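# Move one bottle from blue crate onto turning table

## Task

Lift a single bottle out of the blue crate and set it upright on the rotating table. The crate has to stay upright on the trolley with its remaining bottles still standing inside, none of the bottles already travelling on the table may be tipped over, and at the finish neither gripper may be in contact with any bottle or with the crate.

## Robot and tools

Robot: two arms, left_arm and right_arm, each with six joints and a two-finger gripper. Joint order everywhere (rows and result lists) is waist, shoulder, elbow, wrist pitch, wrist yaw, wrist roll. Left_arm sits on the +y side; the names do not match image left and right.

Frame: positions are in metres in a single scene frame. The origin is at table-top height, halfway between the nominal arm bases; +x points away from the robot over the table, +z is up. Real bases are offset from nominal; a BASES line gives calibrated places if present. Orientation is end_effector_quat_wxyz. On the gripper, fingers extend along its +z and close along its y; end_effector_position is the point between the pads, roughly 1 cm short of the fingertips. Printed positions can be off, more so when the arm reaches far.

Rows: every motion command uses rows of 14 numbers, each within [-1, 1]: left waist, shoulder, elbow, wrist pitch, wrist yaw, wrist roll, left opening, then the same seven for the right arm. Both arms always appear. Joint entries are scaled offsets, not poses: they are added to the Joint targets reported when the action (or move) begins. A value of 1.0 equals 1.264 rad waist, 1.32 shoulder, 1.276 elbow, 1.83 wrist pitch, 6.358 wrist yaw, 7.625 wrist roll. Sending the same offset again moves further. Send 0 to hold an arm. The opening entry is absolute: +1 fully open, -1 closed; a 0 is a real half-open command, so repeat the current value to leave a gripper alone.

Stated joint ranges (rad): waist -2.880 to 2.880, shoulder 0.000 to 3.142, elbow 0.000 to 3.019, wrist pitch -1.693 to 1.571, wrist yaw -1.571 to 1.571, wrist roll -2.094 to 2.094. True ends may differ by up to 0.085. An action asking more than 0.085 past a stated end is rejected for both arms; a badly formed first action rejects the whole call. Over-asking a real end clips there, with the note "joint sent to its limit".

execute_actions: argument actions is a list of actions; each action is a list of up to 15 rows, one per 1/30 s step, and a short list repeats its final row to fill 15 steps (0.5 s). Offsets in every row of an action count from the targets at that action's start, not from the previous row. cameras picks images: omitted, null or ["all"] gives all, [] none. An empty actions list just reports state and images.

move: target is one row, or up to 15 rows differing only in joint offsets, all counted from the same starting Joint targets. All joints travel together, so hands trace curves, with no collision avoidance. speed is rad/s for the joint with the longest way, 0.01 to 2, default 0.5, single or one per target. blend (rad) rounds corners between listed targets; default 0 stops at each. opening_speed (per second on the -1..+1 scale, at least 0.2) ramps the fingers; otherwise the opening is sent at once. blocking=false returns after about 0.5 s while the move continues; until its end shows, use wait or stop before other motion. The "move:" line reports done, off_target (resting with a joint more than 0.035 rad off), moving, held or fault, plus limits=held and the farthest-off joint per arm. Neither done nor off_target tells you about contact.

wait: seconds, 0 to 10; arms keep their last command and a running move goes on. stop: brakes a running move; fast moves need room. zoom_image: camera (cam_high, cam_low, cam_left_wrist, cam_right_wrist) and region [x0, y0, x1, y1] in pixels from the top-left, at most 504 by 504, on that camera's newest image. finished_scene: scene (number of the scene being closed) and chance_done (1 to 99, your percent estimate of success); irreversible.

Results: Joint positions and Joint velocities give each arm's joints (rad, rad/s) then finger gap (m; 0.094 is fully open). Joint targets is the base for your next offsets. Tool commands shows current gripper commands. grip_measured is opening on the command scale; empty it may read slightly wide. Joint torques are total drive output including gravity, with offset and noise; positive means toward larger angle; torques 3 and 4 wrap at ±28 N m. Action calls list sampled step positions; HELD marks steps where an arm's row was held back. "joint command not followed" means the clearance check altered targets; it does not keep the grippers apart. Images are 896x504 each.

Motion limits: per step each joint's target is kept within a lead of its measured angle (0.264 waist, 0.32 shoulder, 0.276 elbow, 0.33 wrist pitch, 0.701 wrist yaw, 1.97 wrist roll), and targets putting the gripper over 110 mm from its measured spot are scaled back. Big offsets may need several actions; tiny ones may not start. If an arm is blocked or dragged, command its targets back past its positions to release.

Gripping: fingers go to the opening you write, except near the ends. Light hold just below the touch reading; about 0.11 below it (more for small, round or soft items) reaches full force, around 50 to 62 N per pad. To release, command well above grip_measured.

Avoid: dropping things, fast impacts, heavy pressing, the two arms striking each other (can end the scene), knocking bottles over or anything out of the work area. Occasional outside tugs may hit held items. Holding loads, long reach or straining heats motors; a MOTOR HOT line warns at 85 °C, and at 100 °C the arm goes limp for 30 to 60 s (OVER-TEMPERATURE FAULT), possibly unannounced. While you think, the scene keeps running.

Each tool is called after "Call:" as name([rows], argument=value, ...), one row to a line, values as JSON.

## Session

Scene 1 is confirmed done. I'll read scene 2's starting state next.

Call:
execute_actions(actions=[])

Scene clock: 0.00 s.
left_arm: end_effector_position=(+0.0216, +0.1621, +0.1444) grip_measured=+1.000 end_effector_quat_wxyz=(-0.015, -0.401, +0.915, +0.051) | right_arm: end_effector_position=(+0.5912, -0.2308, +0.3851) grip_measured=+1.000 end_effector_quat_wxyz=(+0.513, +0.534, +0.671, +0.040)
Joint names: [waist, shoulder, elbow, wrist pitch, wrist yaw, wrist roll]
Joint positions: left_arm=[-1.211 0.912 0.694 -1.453 0.036 -2.039 0.094] | right_arm=[0.154 1.41 1.397 -0.625 0.66 1.177 0.094]
Joint velocities: left_arm=[0.005 -0.005 -0.012 -0.012 -0.007 -0.022 0] | right_arm=[0.005 -0.015 -0.012 -0.007 0.066 -0.007 0]
Joint torques (N m): no reading
Motor temperatures (°C): left_arm=[34 32 43 23 25 25 26] | right_arm=[27 27 40 29 24 26 23]
Heat: left arm: hottest elbow 43 °C; right arm: hottest elbow 40 °C.
Joint targets: left_arm=[-1.211 0.911 0.719 -1.453 0.036 -2.039] | right_arm=[0.154 1.408 1.429 -0.621 0.660 1.177]
Tool commands: left_gripper/opening=+1.0 right_gripper/opening=+1.0

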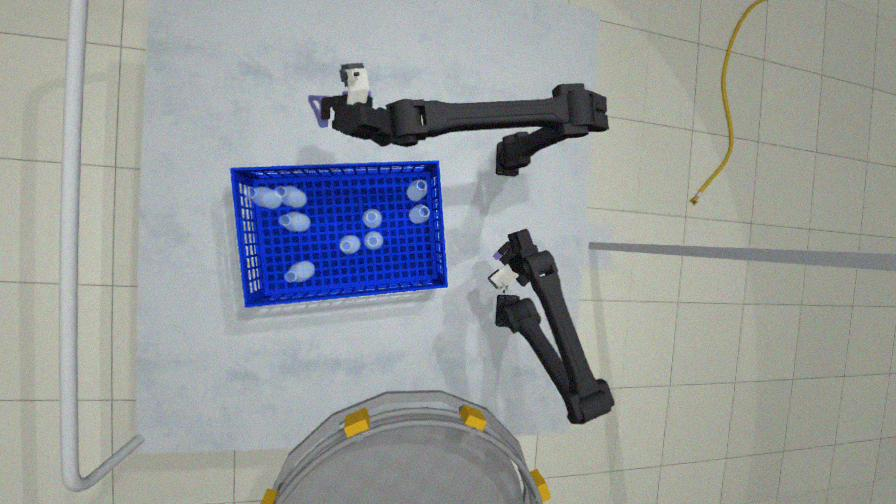

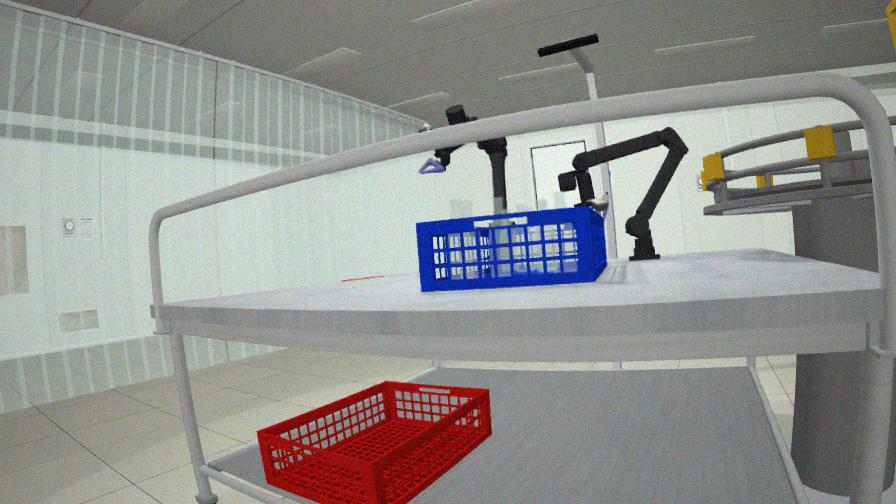

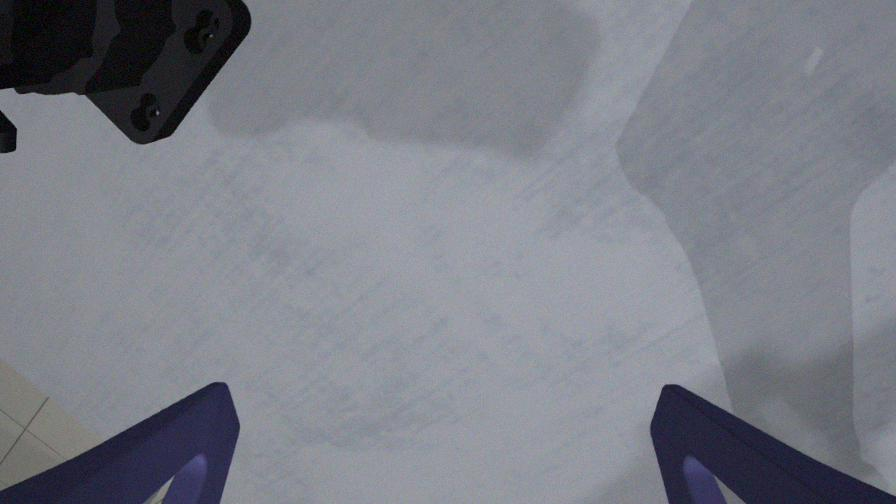

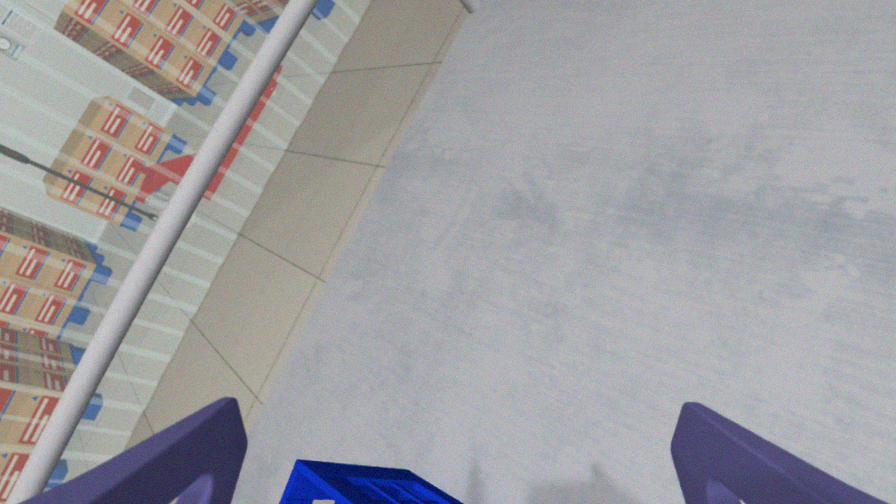

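Call:
zoom_image(camera="cam_high", region=[210, 140, 470, 320])

Call:
zoom_image(camera="cam_high", region=[460, 200, 640, 440])

Call:
zoom_image(camera="cam_low", region=[400, 160, 720, 320])

Scaled by 1.938 from the camera's 896x504 image, which has a finer 1280x720 frame.

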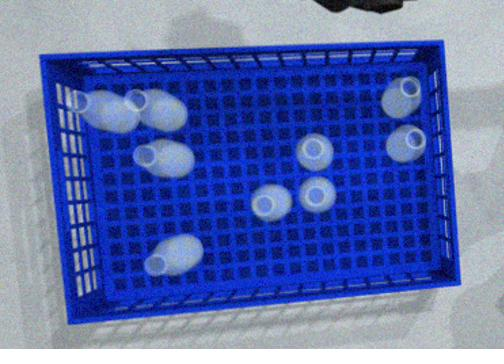

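Scaled by 2.100 from the camera's 896x504 image, which has a finer 1280x720 frame.

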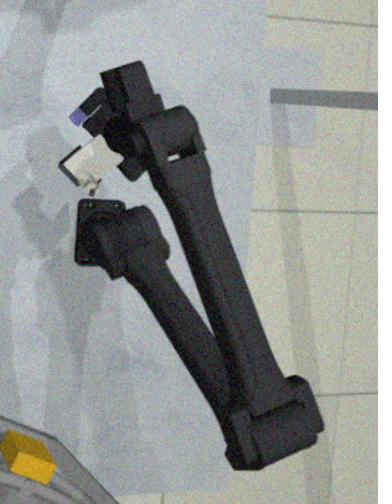

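Scaled by 1.575 from the camera's 896x504 image, which has a finer 1280x720 frame.

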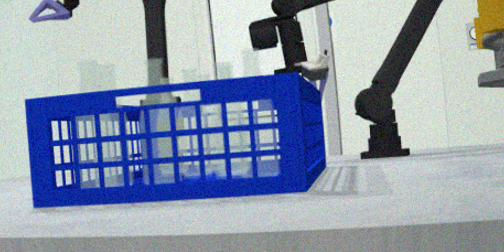

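Call:
move([
  [0.2460,0.1295,0.5415,0.1344,-0.0025,0.1100,1.0,0,0,0,0,0,0,1.0],
  [0.8370,0.5902,0.9255,0.3650,-0.00566,0.2674,1.0,0,0,0,0,0,0,1.0],
], speed=0.8, blend=[0.15,0], cameras=["cam_high", "cam_left_wrist"])

Scene clock: 48.63 s.
left_arm: end_effector_position=(+0.6605, +0.2378, +0.4089) grip_measured=+1.000 end_effector_quat_wxyz=(+0.445, +0.062, +0.893, -0.036) | right_arm: end_effector_position=(+0.5912, -0.2308, +0.3851) grip_measured=+1.000 end_effector_quat_wxyz=(+0.513, +0.534, +0.671, +0.040)
Joint names: [waist, shoulder, elbow, wrist pitch, wrist yaw, wrist roll]
Joint positions: left_arm=[-0.147 1.689 1.842 -0.799 0.001 -0.011 0.094] | right_arm=[0.154 1.41 1.397 -0.625 0.66 1.177 0.094]
Joint velocities: left_arm=[0.005 -0.005 0.002 0.017 0.037 0.022 0] | right_arm=[-0.005 -0.005 -0.002 -0.002 -0.037 -0.051 0]
Joint torques (N m): left_arm=[-2.55 -16.85 12.96 2.43 -0.08 -0.03] | right_arm=[-0.62 -9.41 13.34 1.5 0.12 0.08]
Motor temperatures (°C): left_arm=[33 31 52 23 25 25 25] | right_arm=[27 28 52 29 24 26 23]
Heat: left arm: hottest elbow 52 °C; right arm: hottest elbow 52 °C.
Joint targets: left_arm=[-0.153 1.691 1.900 -0.784 0.000 0.000] | right_arm=[0.154 1.408 1.429 -0.621 0.660 1.177]
move: off_target (left_arm); left_arm: the elbow is farthest, 0.058 rad from its target
Images, in order (width x height): cam_high 896x504, cam_left_wrist 896x504.

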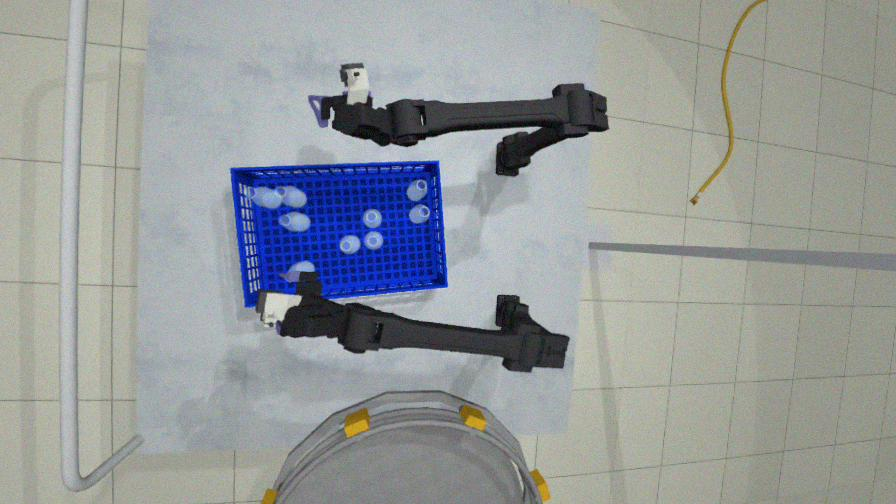

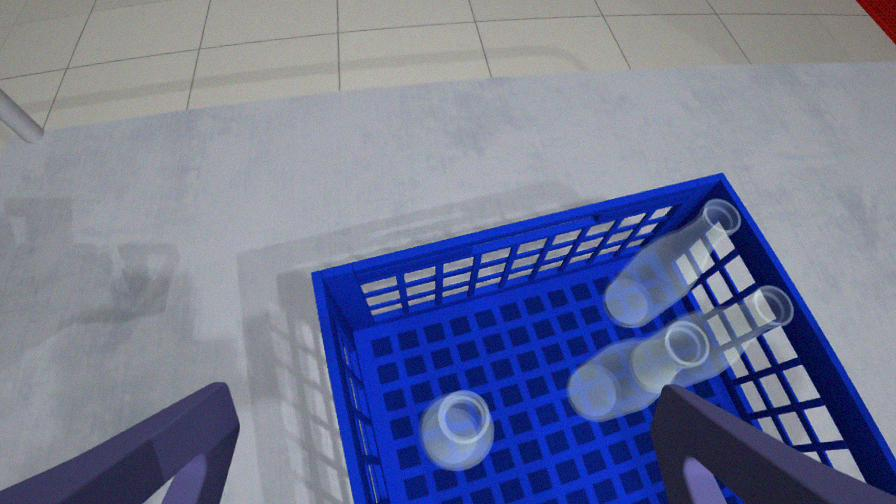

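Call:
zoom_image(camera="cam_left_wrist", region=[360, 340, 560, 504])

Scaled by 2.520 from the camera's 896x504 image, which has a finer 1280x720 frame.

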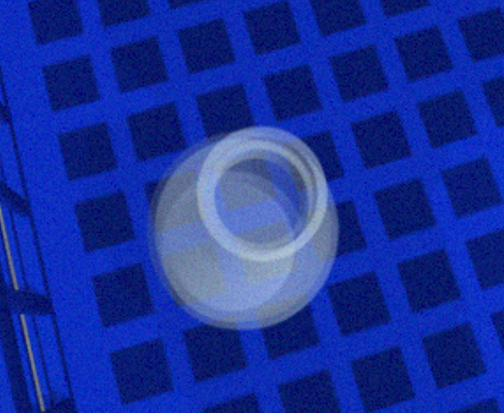

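Call:
move(target=[-0.0087,0.0235,-0.2273,0.1749,0,0,1.0,0.6796,-0.6242,-0.0752,-0.1628,-0.1038,-0.1544,1.0], speed=0.75, cameras=["cam_high", "cam_left_wrist", "cam_right_wrist"])

Scene clock: 85.63 s.
left_arm: end_effector_position=(+0.6787, +0.2286, +0.3211) grip_measured=+1.000 end_effector_quat_wxyz=(+0.472, +0.066, +0.878, -0.040) | right_arm: end_effector_position=(+0.1419, -0.0024, +0.6144) grip_measured=+1.000 end_effector_quat_wxyz=(+0.563, -0.366, +0.669, +0.319)
Joint names: [waist, shoulder, elbow, wrist pitch, wrist yaw, wrist roll]
Joint positions: left_arm=[-0.156 1.711 1.608 -0.48 0.001 -0.01 0.094] | right_arm=[0.998 0.578 1.328 -0.914 0.001 0.015 0.094]
Joint velocities: left_arm=[-0.024 -0.005 -0.002 -0.012 0.037 0.007 0] | right_arm=[-0.015 0.005 -0.002 -0.002 -0.022 -0.066 0]
Joint torques (N m): left_arm=[-2.32 -16.62 9.11 2.33 -0.07 -0.02] | right_arm=[0.62 2.73 9.17 1.52 -0.23 -0.02]
Motor temperatures (°C): left_arm=[33 34 54 23 25 25 25] | right_arm=[27 28 55 29 24 26 23]
Heat: left arm: hottest elbow 54 °C; right arm: hottest elbow 55 °C.
Joint targets: left_arm=[-0.164 1.722 1.610 -0.464 0.000 0.000] | right_arm=[1.013 0.585 1.333 -0.919 0.000 0.000]
move: done
Images, in order (width x height): cam_high 896x504, cam_left_wrist 896x504, cam_right_wrist 896x504.

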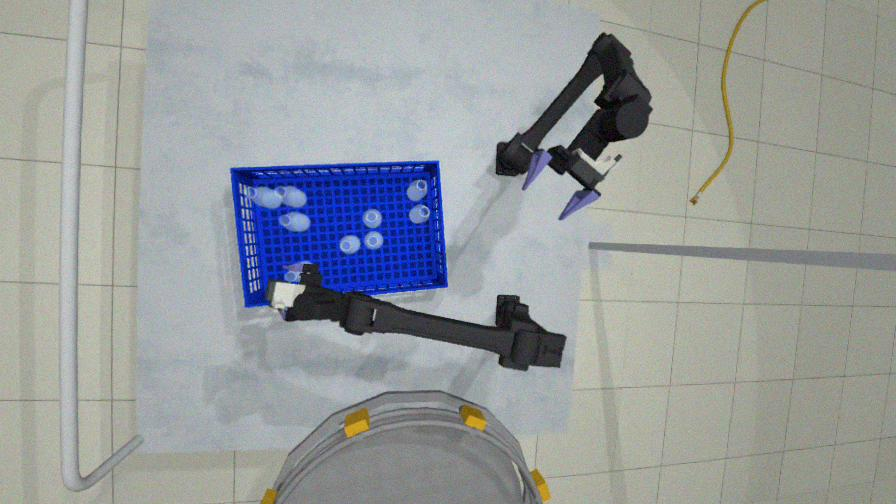

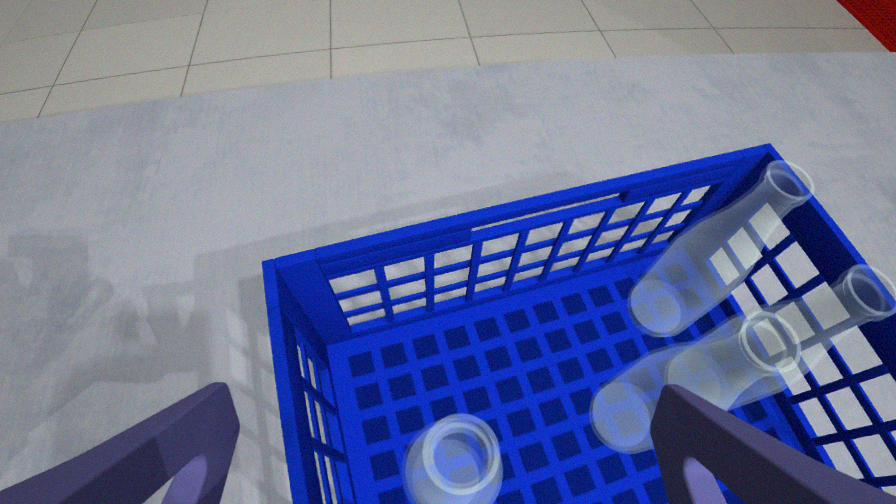

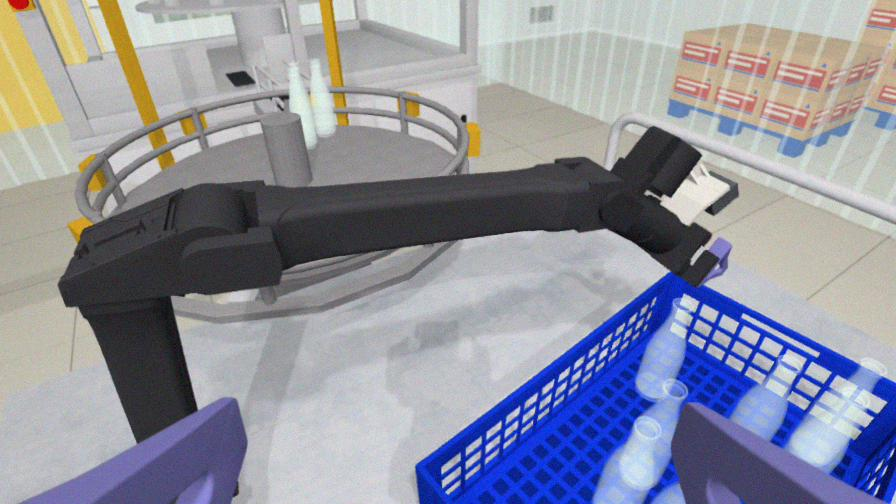

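Call:
zoom_image(camera="cam_left_wrist", region=[360, 360, 560, 504])

Call:
zoom_image(camera="cam_right_wrist", region=[220, 40, 500, 220])

Call:
zoom_image(camera="cam_right_wrist", region=[580, 100, 880, 420])

Scaled by 2.520 from the camera's 896x504 image, which has a finer 1280x720 frame.

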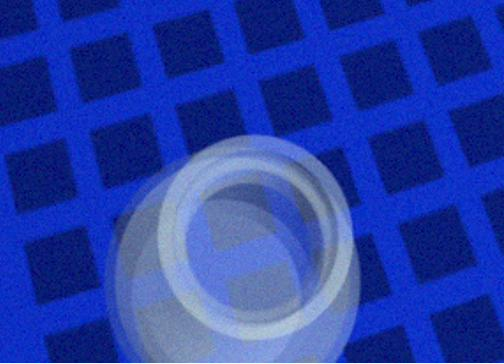

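Scaled by 1.800 from the camera's 896x504 image, which has a finer 1280x720 frame.

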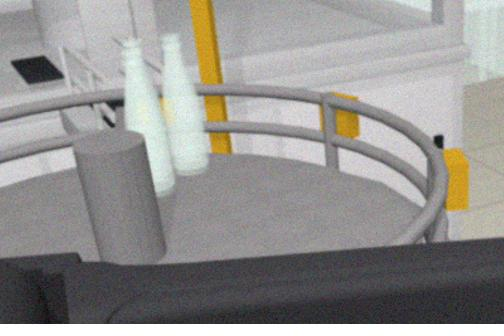

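Scaled by 1.575 from the camera's 896x504 image, which has a finer 1280x720 frame.

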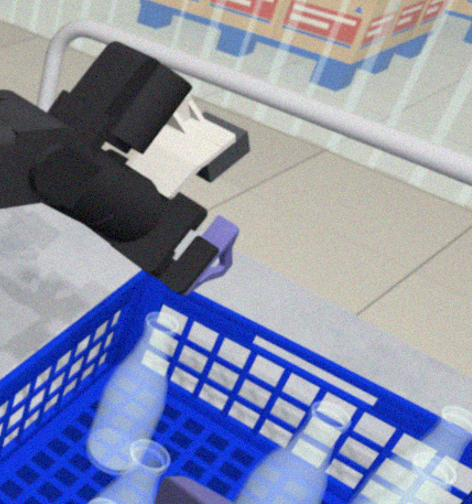

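Call:
move(target=[-0.0079,0.0659,-0.1544,0.1355,0,0,1.0,0,0,0,0,0,0,1.0], speed=0.25, cameras=["cam_left_wrist", "cam_right_wrist"])

Scene clock: 113.93 s.
left_arm: end_effector_position=(+0.6774, +0.2209, +0.1957) grip_measured=+1.000 end_effector_quat_wxyz=(+0.455, +0.071, +0.887, -0.041) | right_arm: end_effector_position=(+0.1419, -0.0024, +0.6144) grip_measured=+1.000 end_effector_quat_wxyz=(+0.563, -0.366, +0.669, +0.319)
Joint names: [waist, shoulder, elbow, wrist pitch, wrist yaw, wrist roll]
Joint positions: left_arm=[-0.167 1.799 1.41 -0.232 0.001 -0.01 0.094] | right_arm=[0.998 0.578 1.328 -0.914 0.001 0.014 0.094]
Joint velocities: left_arm=[0.005 -0.015 0.007 -0.002 -0.066 -0.007 0] | right_arm=[-0.015 -0.005 0.002 0.017 -0.007 0.051 0]
Joint torques (N m): left_arm=[-2.26 -17.49 8.54 2.41 -0.07 -0.02] | right_arm=[0.62 2.67 9.16 1.52 -0.23 -0.02]
Motor temperatures (°C): left_arm=[33 37 54 23 25 25 25] | right_arm=[27 28 51 28 24 26 23]
Heat: left arm: hottest elbow 54 °C; right arm: hottest elbow 51 °C.
Joint targets: left_arm=[-0.174 1.808 1.413 -0.217 0.000 0.000] | right_arm=[1.013 0.585 1.333 -0.919 0.000 0.000]
move: done
Images, in order (width x height): cam_left_wrist 896x504, cam_right_wrist 896x504.

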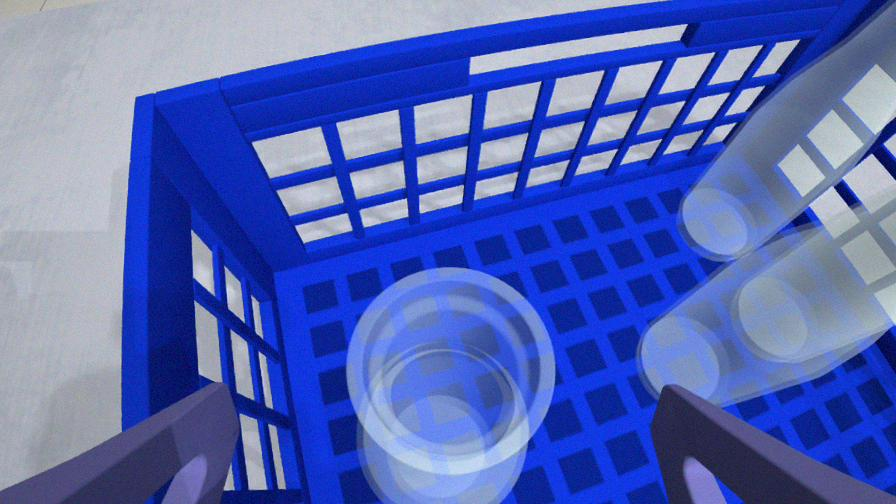

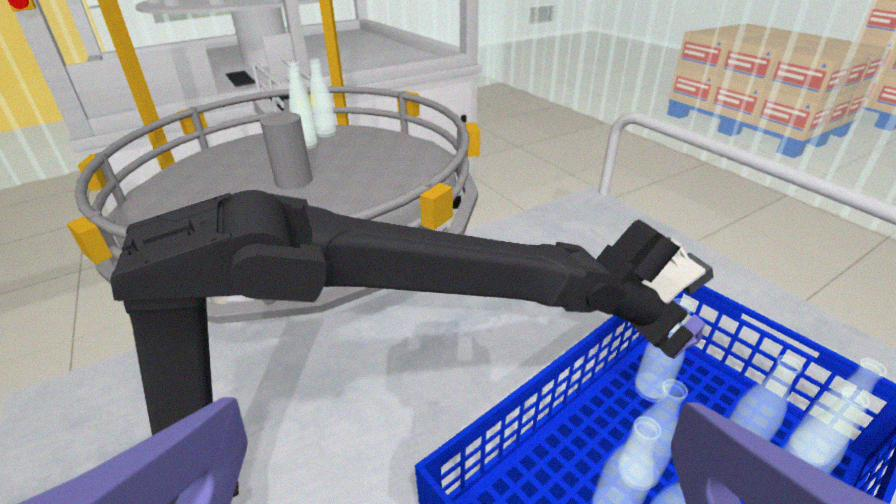

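Call:
zoom_image(camera="cam_left_wrist", region=[300, 230, 620, 504])

Call:
zoom_image(camera="cam_right_wrist", region=[560, 200, 780, 420])

Scaled by 1.575 from the camera's 896x504 image, which has a finer 1280x720 frame.

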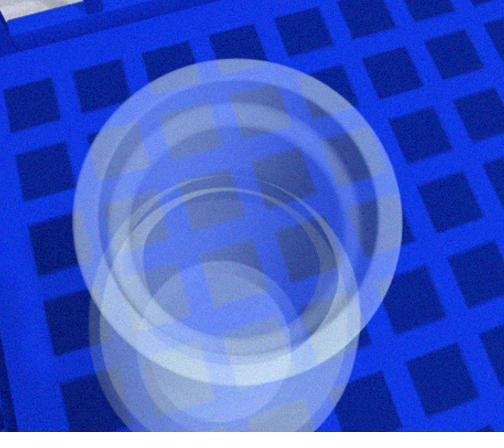

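Scaled by 2.291 from the camera's 896x504 image, which has a finer 1280x720 frame.

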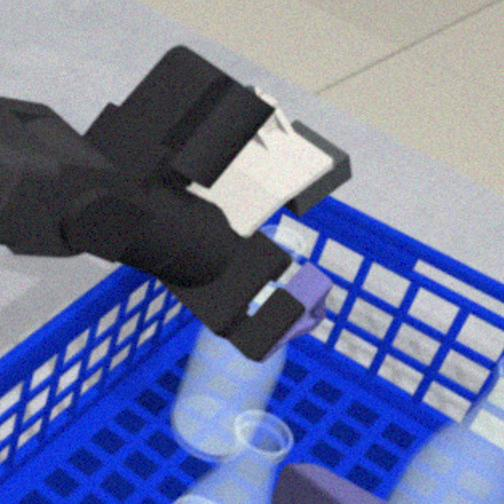

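Call:
move(target=[0,0,0,0,0,0,-0.6,0,0,0,0,0,0,1.0], opening_speed=2.0, cameras=["cam_left_wrist", "cam_right_wrist"])

Scene clock: 131.13 s.
left_arm: end_effector_position=(+0.6774, +0.2209, +0.1957) grip_measured=-0.421 end_effector_quat_wxyz=(+0.455, +0.071, +0.886, -0.041) | right_arm: end_effector_position=(+0.1419, -0.0024, +0.6144) grip_measured=+1.000 end_effector_quat_wxyz=(+0.563, -0.366, +0.669, +0.319)
Joint names: [waist, shoulder, elbow, wrist pitch, wrist yaw, wrist roll]
Joint positions: left_arm=[-0.167 1.799 1.41 -0.232 0.001 -0.01 0.027] | right_arm=[0.998 0.578 1.328 -0.914 0.001 0.014 0.094]
Joint velocities: left_arm=[-0.015 0.005 0.022 -0.012 -0.022 -0.007 -0.001] | right_arm=[-0.005 -0.005 -0.002 0.012 0.066 -0.037 0]
Joint torques (N m): left_arm=[-2.37 -17.73 8.54 2.36 -0.07 -0.03] | right_arm=[0.62 2.78 9.17 1.51 -0.23 -0.02]
Motor temperatures (°C): left_arm=[33 38 53 23 25 25 25] | right_arm=[27 28 49 28 24 26 23]
Heat: left arm: hottest elbow 53 °C; right arm: hottest elbow 49 °C.
Joint targets: left_arm=[-0.174 1.808 1.413 -0.216 0.000 0.000] | right_arm=[1.013 0.585 1.333 -0.919 0.000 0.000]
move: done
Images, in order (width x height): cam_left_wrist 896x504, cam_right_wrist 896x504.

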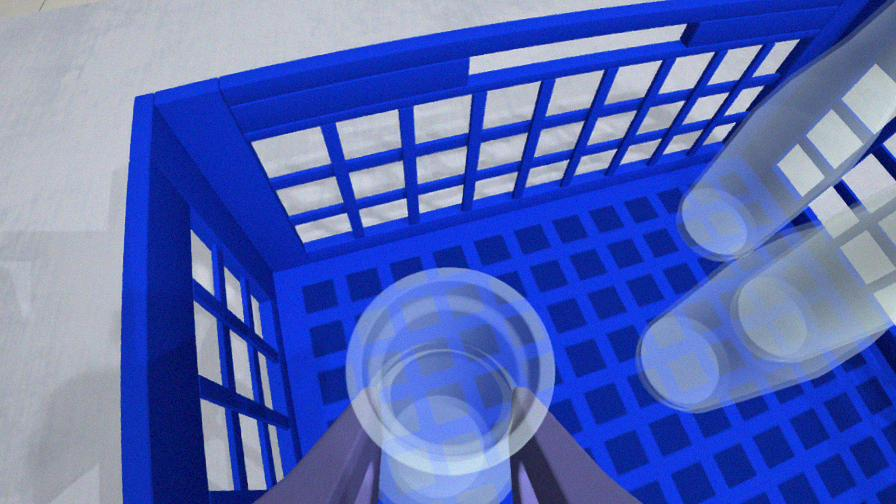

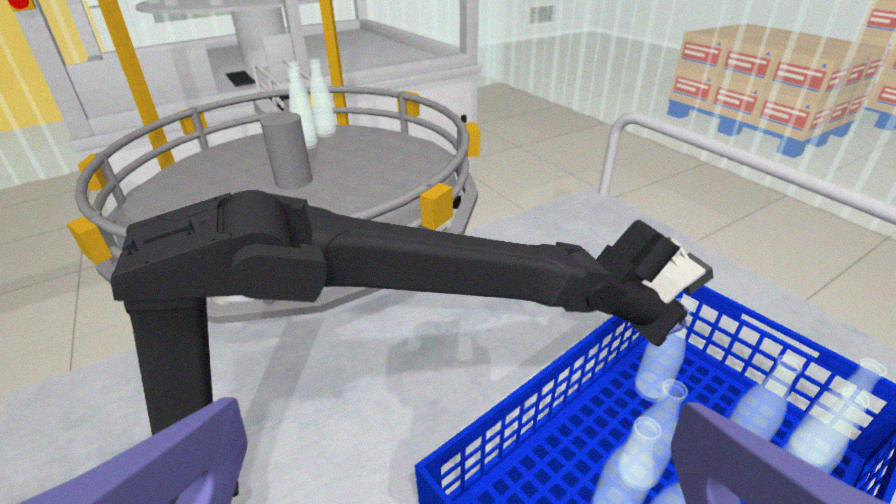

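Call:
move([
  [0,-0.0038,0.0525,-0.0016,0,0,-0.6,0,0,0,0,0,0,1.0],
  [0,-0.0652,0.5313,-0.3672,0,0,-0.6,0,0,0,0,0,0,1.0],
  [0.4937,-0.0773,0.8629,-0.6071,0,0,-0.6,0,0,0,0,0,0,1.0],
  [0.8062,0.0939,0.9067,-0.5235,0,0,-0.6,0,0,0,0,0,0,1.0],
], speed=[0.15,0.45,0.6,0.5], blend=[0.03,0.15,0.15,0], cameras=["cam_left_wrist", "cam_right_wrist", "cam_high"])

Scene clock: 162.60 s.
left_arm: end_effector_position=(+0.4603, +0.9089, +0.4930) grip_measured=-0.421 end_effector_quat_wxyz=(+0.397, -0.374, +0.819, +0.177) | right_arm: end_effector_position=(+0.1419, -0.0024, +0.6144) grip_measured=+1.000 end_effector_quat_wxyz=(+0.563, -0.366, +0.669, +0.319)
Joint names: [waist, shoulder, elbow, wrist pitch, wrist yaw, wrist roll]
Joint positions: left_arm=[0.85 1.97 2.5 -1.201 -0.001 -0.01 0.027] | right_arm=[0.998 0.578 1.328 -0.914 0.001 0.014 0.094]
Joint velocities: left_arm=[-0.005 -0.005 0.007 -0.002 0.051 -0.051 0] | right_arm=[-0.005 -0.015 0.007 -0.002 0.007 -0.022 0]
Joint torques (N m): left_arm=[-2.37 -22.59 12.85 2.89 0 -0.02] | right_arm=[0.62 2.67 9.16 1.52 -0.24 -0.02]
Motor temperatures (°C): left_arm=[33 38 53 23 25 25 27] | right_arm=[27 27 48 28 24 26 23]
Heat: left arm: hottest elbow 53 °C; right arm: hottest elbow 48 °C.
Joint targets: left_arm=[0.845 1.932 2.570 -1.175 0.000 0.000] | right_arm=[1.013 0.585 1.333 -0.919 0.000 0.000]
move: off_target (left_arm); left_arm: the elbow is farthest, 0.070 rad from its target
Images, in order (width x height): cam_high 896x504, cam_left_wrist 896x504, cam_right_wrist 896x504.

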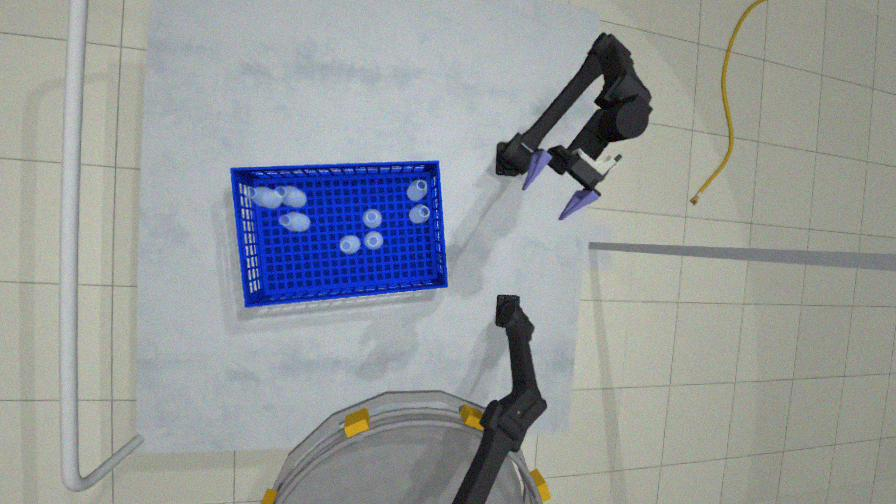

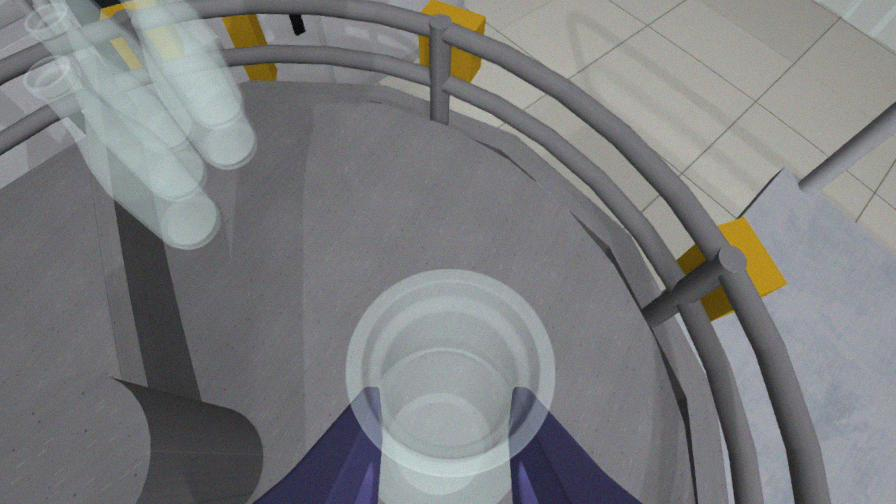

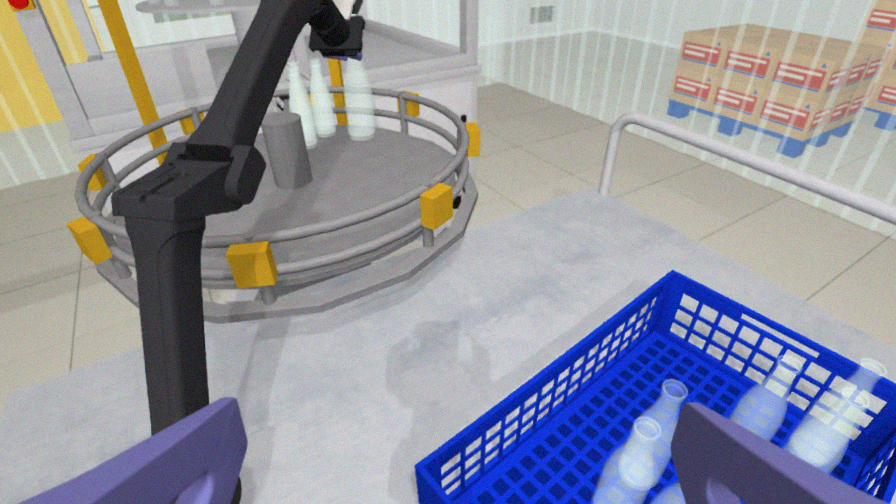

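Call:
zoom_image(camera="cam_left_wrist", region=[0, 0, 320, 280])

Call:
zoom_image(camera="cam_right_wrist", region=[220, 20, 500, 220])

Call:
zoom_image(camera="cam_left_wrist", region=[300, 240, 600, 504])

Scaled by 1.575 from the camera's 896x504 image, which has a finer 1280x720 frame.

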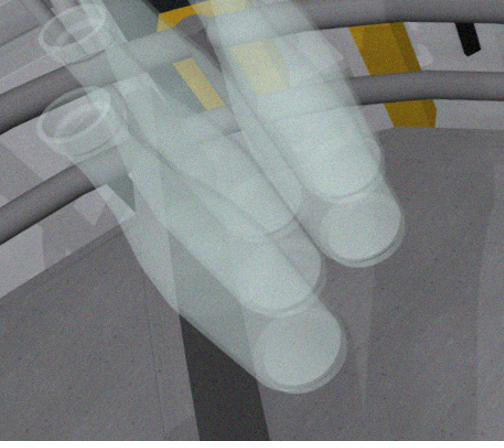

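Scaled by 1.800 from the camera's 896x504 image, which has a finer 1280x720 frame.

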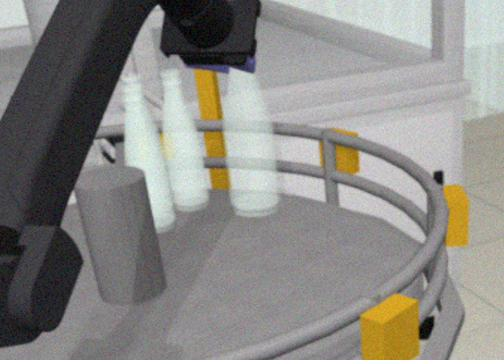

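Scaled by 1.680 from the camera's 896x504 image, which has a finer 1280x720 frame.

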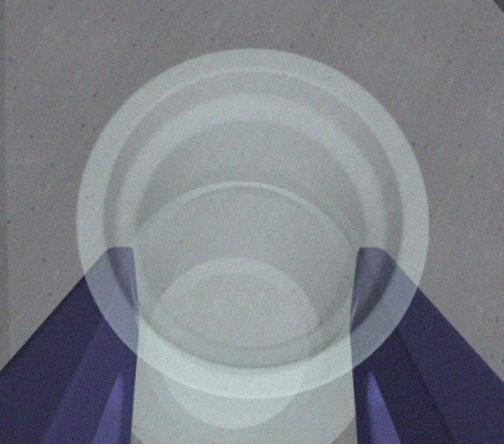

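Call:
move(target=[-0.0032,-0.1235,-0.3738,0.1623,0,0,-0.6,0,0,0,0,0,0,1.0], speed=0.4, cameras=["cam_left_wrist", "cam_right_wrist"])

Scene clock: 199.60 s.
left_arm: end_effector_position=(+0.4539, +0.9009, +0.4377) grip_measured=-0.421 end_effector_quat_wxyz=(+0.412, -0.371, +0.812, +0.183) | right_arm: end_effector_position=(+0.1419, -0.0024, +0.6144) grip_measured=+1.000 end_effector_quat_wxyz=(+0.563, -0.366, +0.669, +0.319)
Joint names: [waist, shoulder, elbow, wrist pitch, wrist yaw, wrist roll]
Joint positions: left_arm=[0.849 1.81 2.079 -0.905 -0.001 -0.01 0.027] | right_arm=[0.998 0.578 1.328 -0.914 0.001 0.014 0.094]
Joint velocities: left_arm=[-0.005 -0.005 0.017 -0.002 0.095 -0.007 0] | right_arm=[-0.024 -0.005 -0.002 0.002 0.022 -0.051 0]
Joint torques (N m): left_arm=[-2.55 -22.12 9.58 3 0.02 -0.03] | right_arm=[0.62 2.73 9.17 1.51 -0.23 -0.03]
Motor temperatures (°C): left_arm=[33 42 62 24 25 25 27] | right_arm=[26 27 47 28 24 26 23]
Heat: left arm: hottest elbow 62 °C; right arm: hottest elbow 47 °C.
Joint targets: left_arm=[0.841 1.769 2.093 -0.878 0.000 0.000] | right_arm=[1.013 0.585 1.333 -0.919 0.000 0.000]
move: off_target (left_arm); left_arm: the shoulder is farthest, 0.041 rad from its target
Images, in order (width x height): cam_left_wrist 896x504, cam_right_wrist 896x504.

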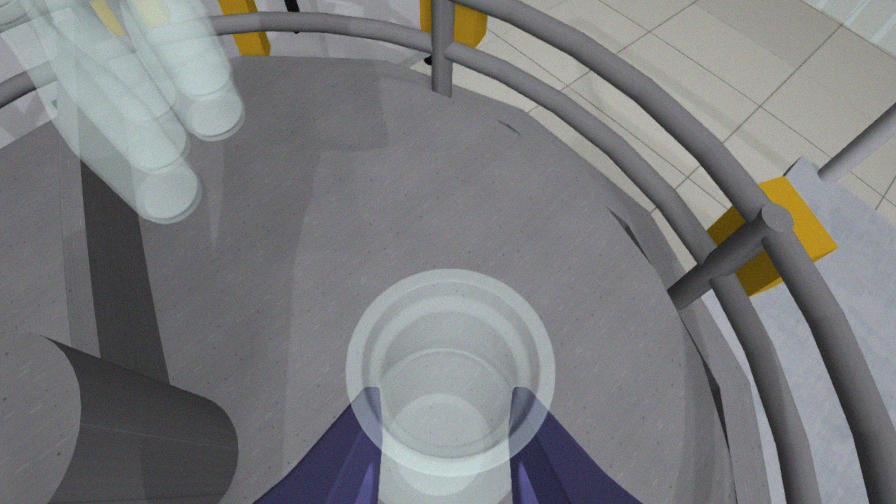

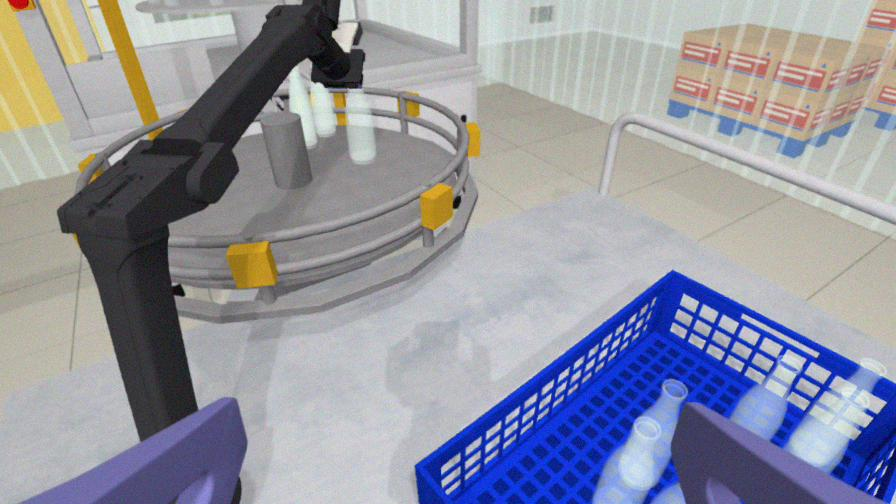

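Call:
move([
  [0,-0.0136,-0.0533,0.0333,0,0,-0.6,0,0,0,0,0,0,1.0],
  [0,-0.0197,-0.0776,0.0481,0,0,-0.6,0,0,0,0,0,0,1.0],
], speed=[0.12,0.04], blend=[0.01,0], cameras=["cam_left_wrist", "cam_right_wrist"])

Scene clock: 220.07 s.
left_arm: end_effector_position=(+0.4537, +0.9006, +0.4159) grip_measured=-0.421 end_effector_quat_wxyz=(+0.417, -0.369, +0.810, +0.186) | right_arm: end_effector_position=(+0.1419, -0.0024, +0.6144) grip_measured=+1.000 end_effector_quat_wxyz=(+0.563, -0.366, +0.669, +0.319)
Joint names: [waist, shoulder, elbow, wrist pitch, wrist yaw, wrist roll]
Joint positions: left_arm=[0.849 1.785 1.979 -0.818 -0.001 -0.01 0.027] | right_arm=[0.998 0.578 1.328 -0.914 0.001 0.014 0.094]
Joint velocities: left_arm=[0.005 -0.005 -0.027 0.012 0.022 -0.022 -0.001] | right_arm=[-0.005 -0.005 -0.012 0.002 0.051 -0.037 0]
Joint torques (N m): left_arm=[-2.37 -21.07 9.95 3.03 -0.04 -0.01] | right_arm=[0.62 2.73 9.17 1.52 -0.23 -0.02]
Motor temperatures (°C): left_arm=[33 39 58 24 25 25 28] | right_arm=[26 27 47 28 24 26 23]
Heat: left arm: hottest elbow 58 °C; right arm: hottest elbow 47 °C.
Joint targets: left_arm=[0.841 1.743 1.994 -0.790 0.000 0.000] | right_arm=[1.013 0.585 1.333 -0.919 0.000 0.000]
move: off_target (left_arm); left_arm: the shoulder is farthest, 0.042 rad from its target
Images, in order (width x height): cam_left_wrist 896x504, cam_right_wrist 896x504.

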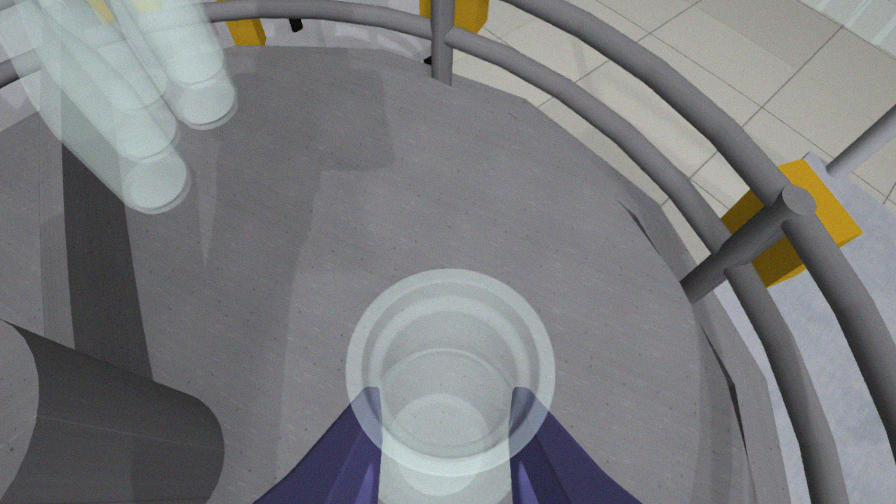

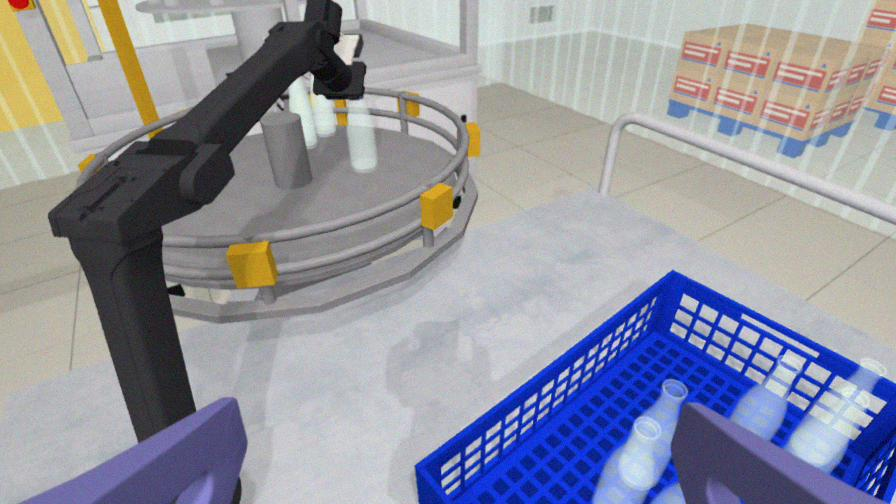

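Call:
zoom_image(camera="cam_right_wrist", region=[300, 70, 440, 200])

Call:
zoom_image(camera="cam_left_wrist", region=[300, 230, 620, 504])

Scaled by 3.600 from the camera's 896x504 image, which has a finer 1280x720 frame.

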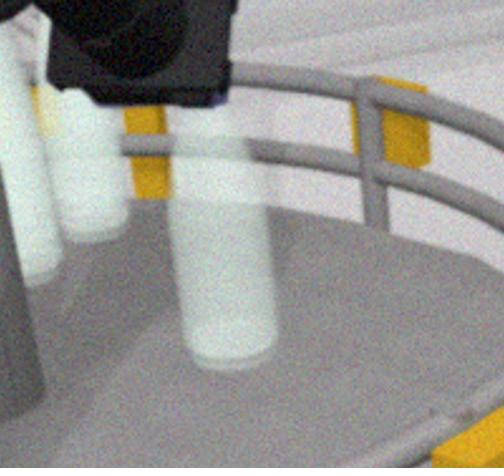

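Scaled by 1.575 from the camera's 896x504 image, which has a finer 1280x720 frame.

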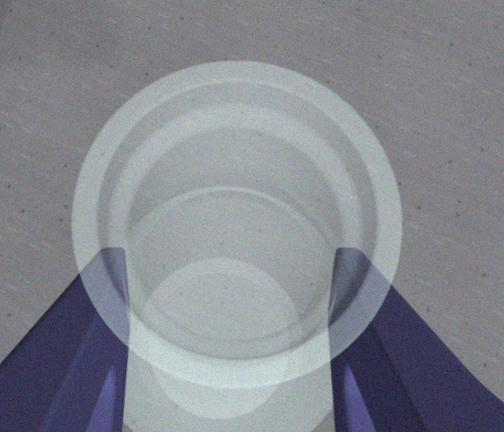

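Call:
move(target=[0,-0.0049,-0.0196,0.0120,0,0,-0.6,0,0,0,0,0,0,1.0], speed=0.03, cameras=["cam_left_wrist", "cam_right_wrist"])

Scene clock: 233.60 s.
left_arm: end_effector_position=(+0.4535, +0.9005, +0.4101) grip_measured=-0.421 end_effector_quat_wxyz=(+0.418, -0.369, +0.809, +0.186) | right_arm: end_effector_position=(+0.1419, -0.0024, +0.6144) grip_measured=+1.000 end_effector_quat_wxyz=(+0.563, -0.366, +0.669, +0.319)
Joint names: [waist, shoulder, elbow, wrist pitch, wrist yaw, wrist roll]
Joint positions: left_arm=[0.849 1.78 1.955 -0.796 -0.001 -0.01 0.027] | right_arm=[0.998 0.578 1.328 -0.914 0.001 0.014 0.094]
Joint velocities: left_arm=[-0.015 -0.005 0.002 0.012 0.022 -0.007 0] | right_arm=[-0.015 -0.015 0.002 0.002 -0.051 -0.022 0]
Joint torques (N m): left_arm=[-2.84 -21.3 9.92 2.85 -0.01 -0.02] | right_arm=[0.62 2.73 9.17 1.52 -0.23 -0.02]
Motor temperatures (°C): left_arm=[33 41 59 24 25 25 28] | right_arm=[26 26 47 28 24 26 23]
Heat: left arm: hottest elbow 59 °C; right arm: hottest elbow 47 °C.
Joint targets: left_arm=[0.841 1.737 1.969 -0.767 0.000 0.000] | right_arm=[1.013 0.585 1.333 -0.919 0.000 0.000]
move: off_target (left_arm); left_arm: the shoulder is farthest, 0.043 rad from its target
Images, in order (width x height): cam_left_wrist 896x504, cam_right_wrist 896x504.

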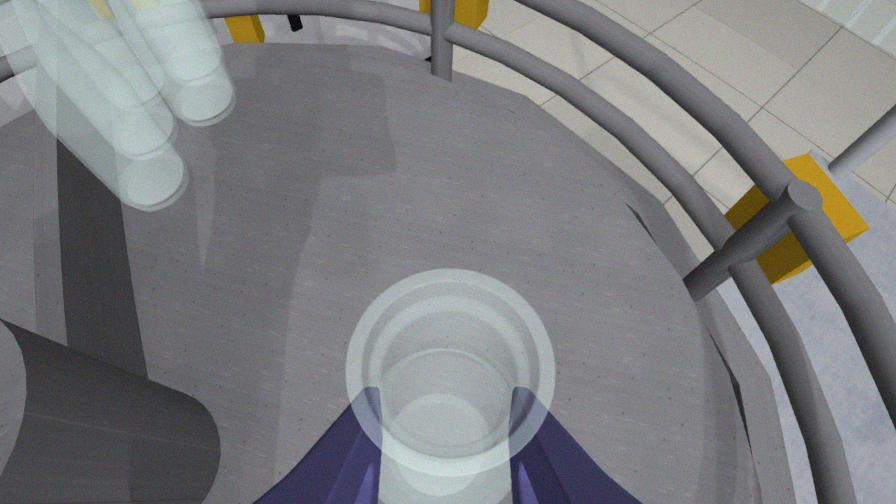

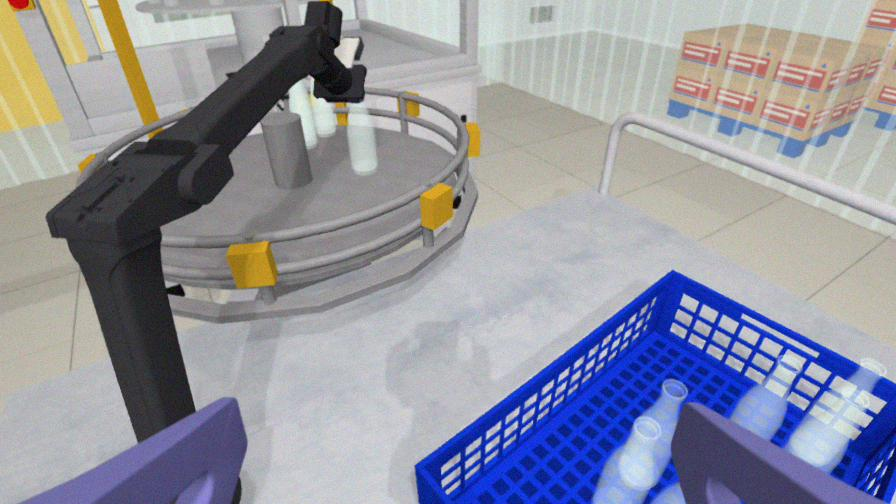

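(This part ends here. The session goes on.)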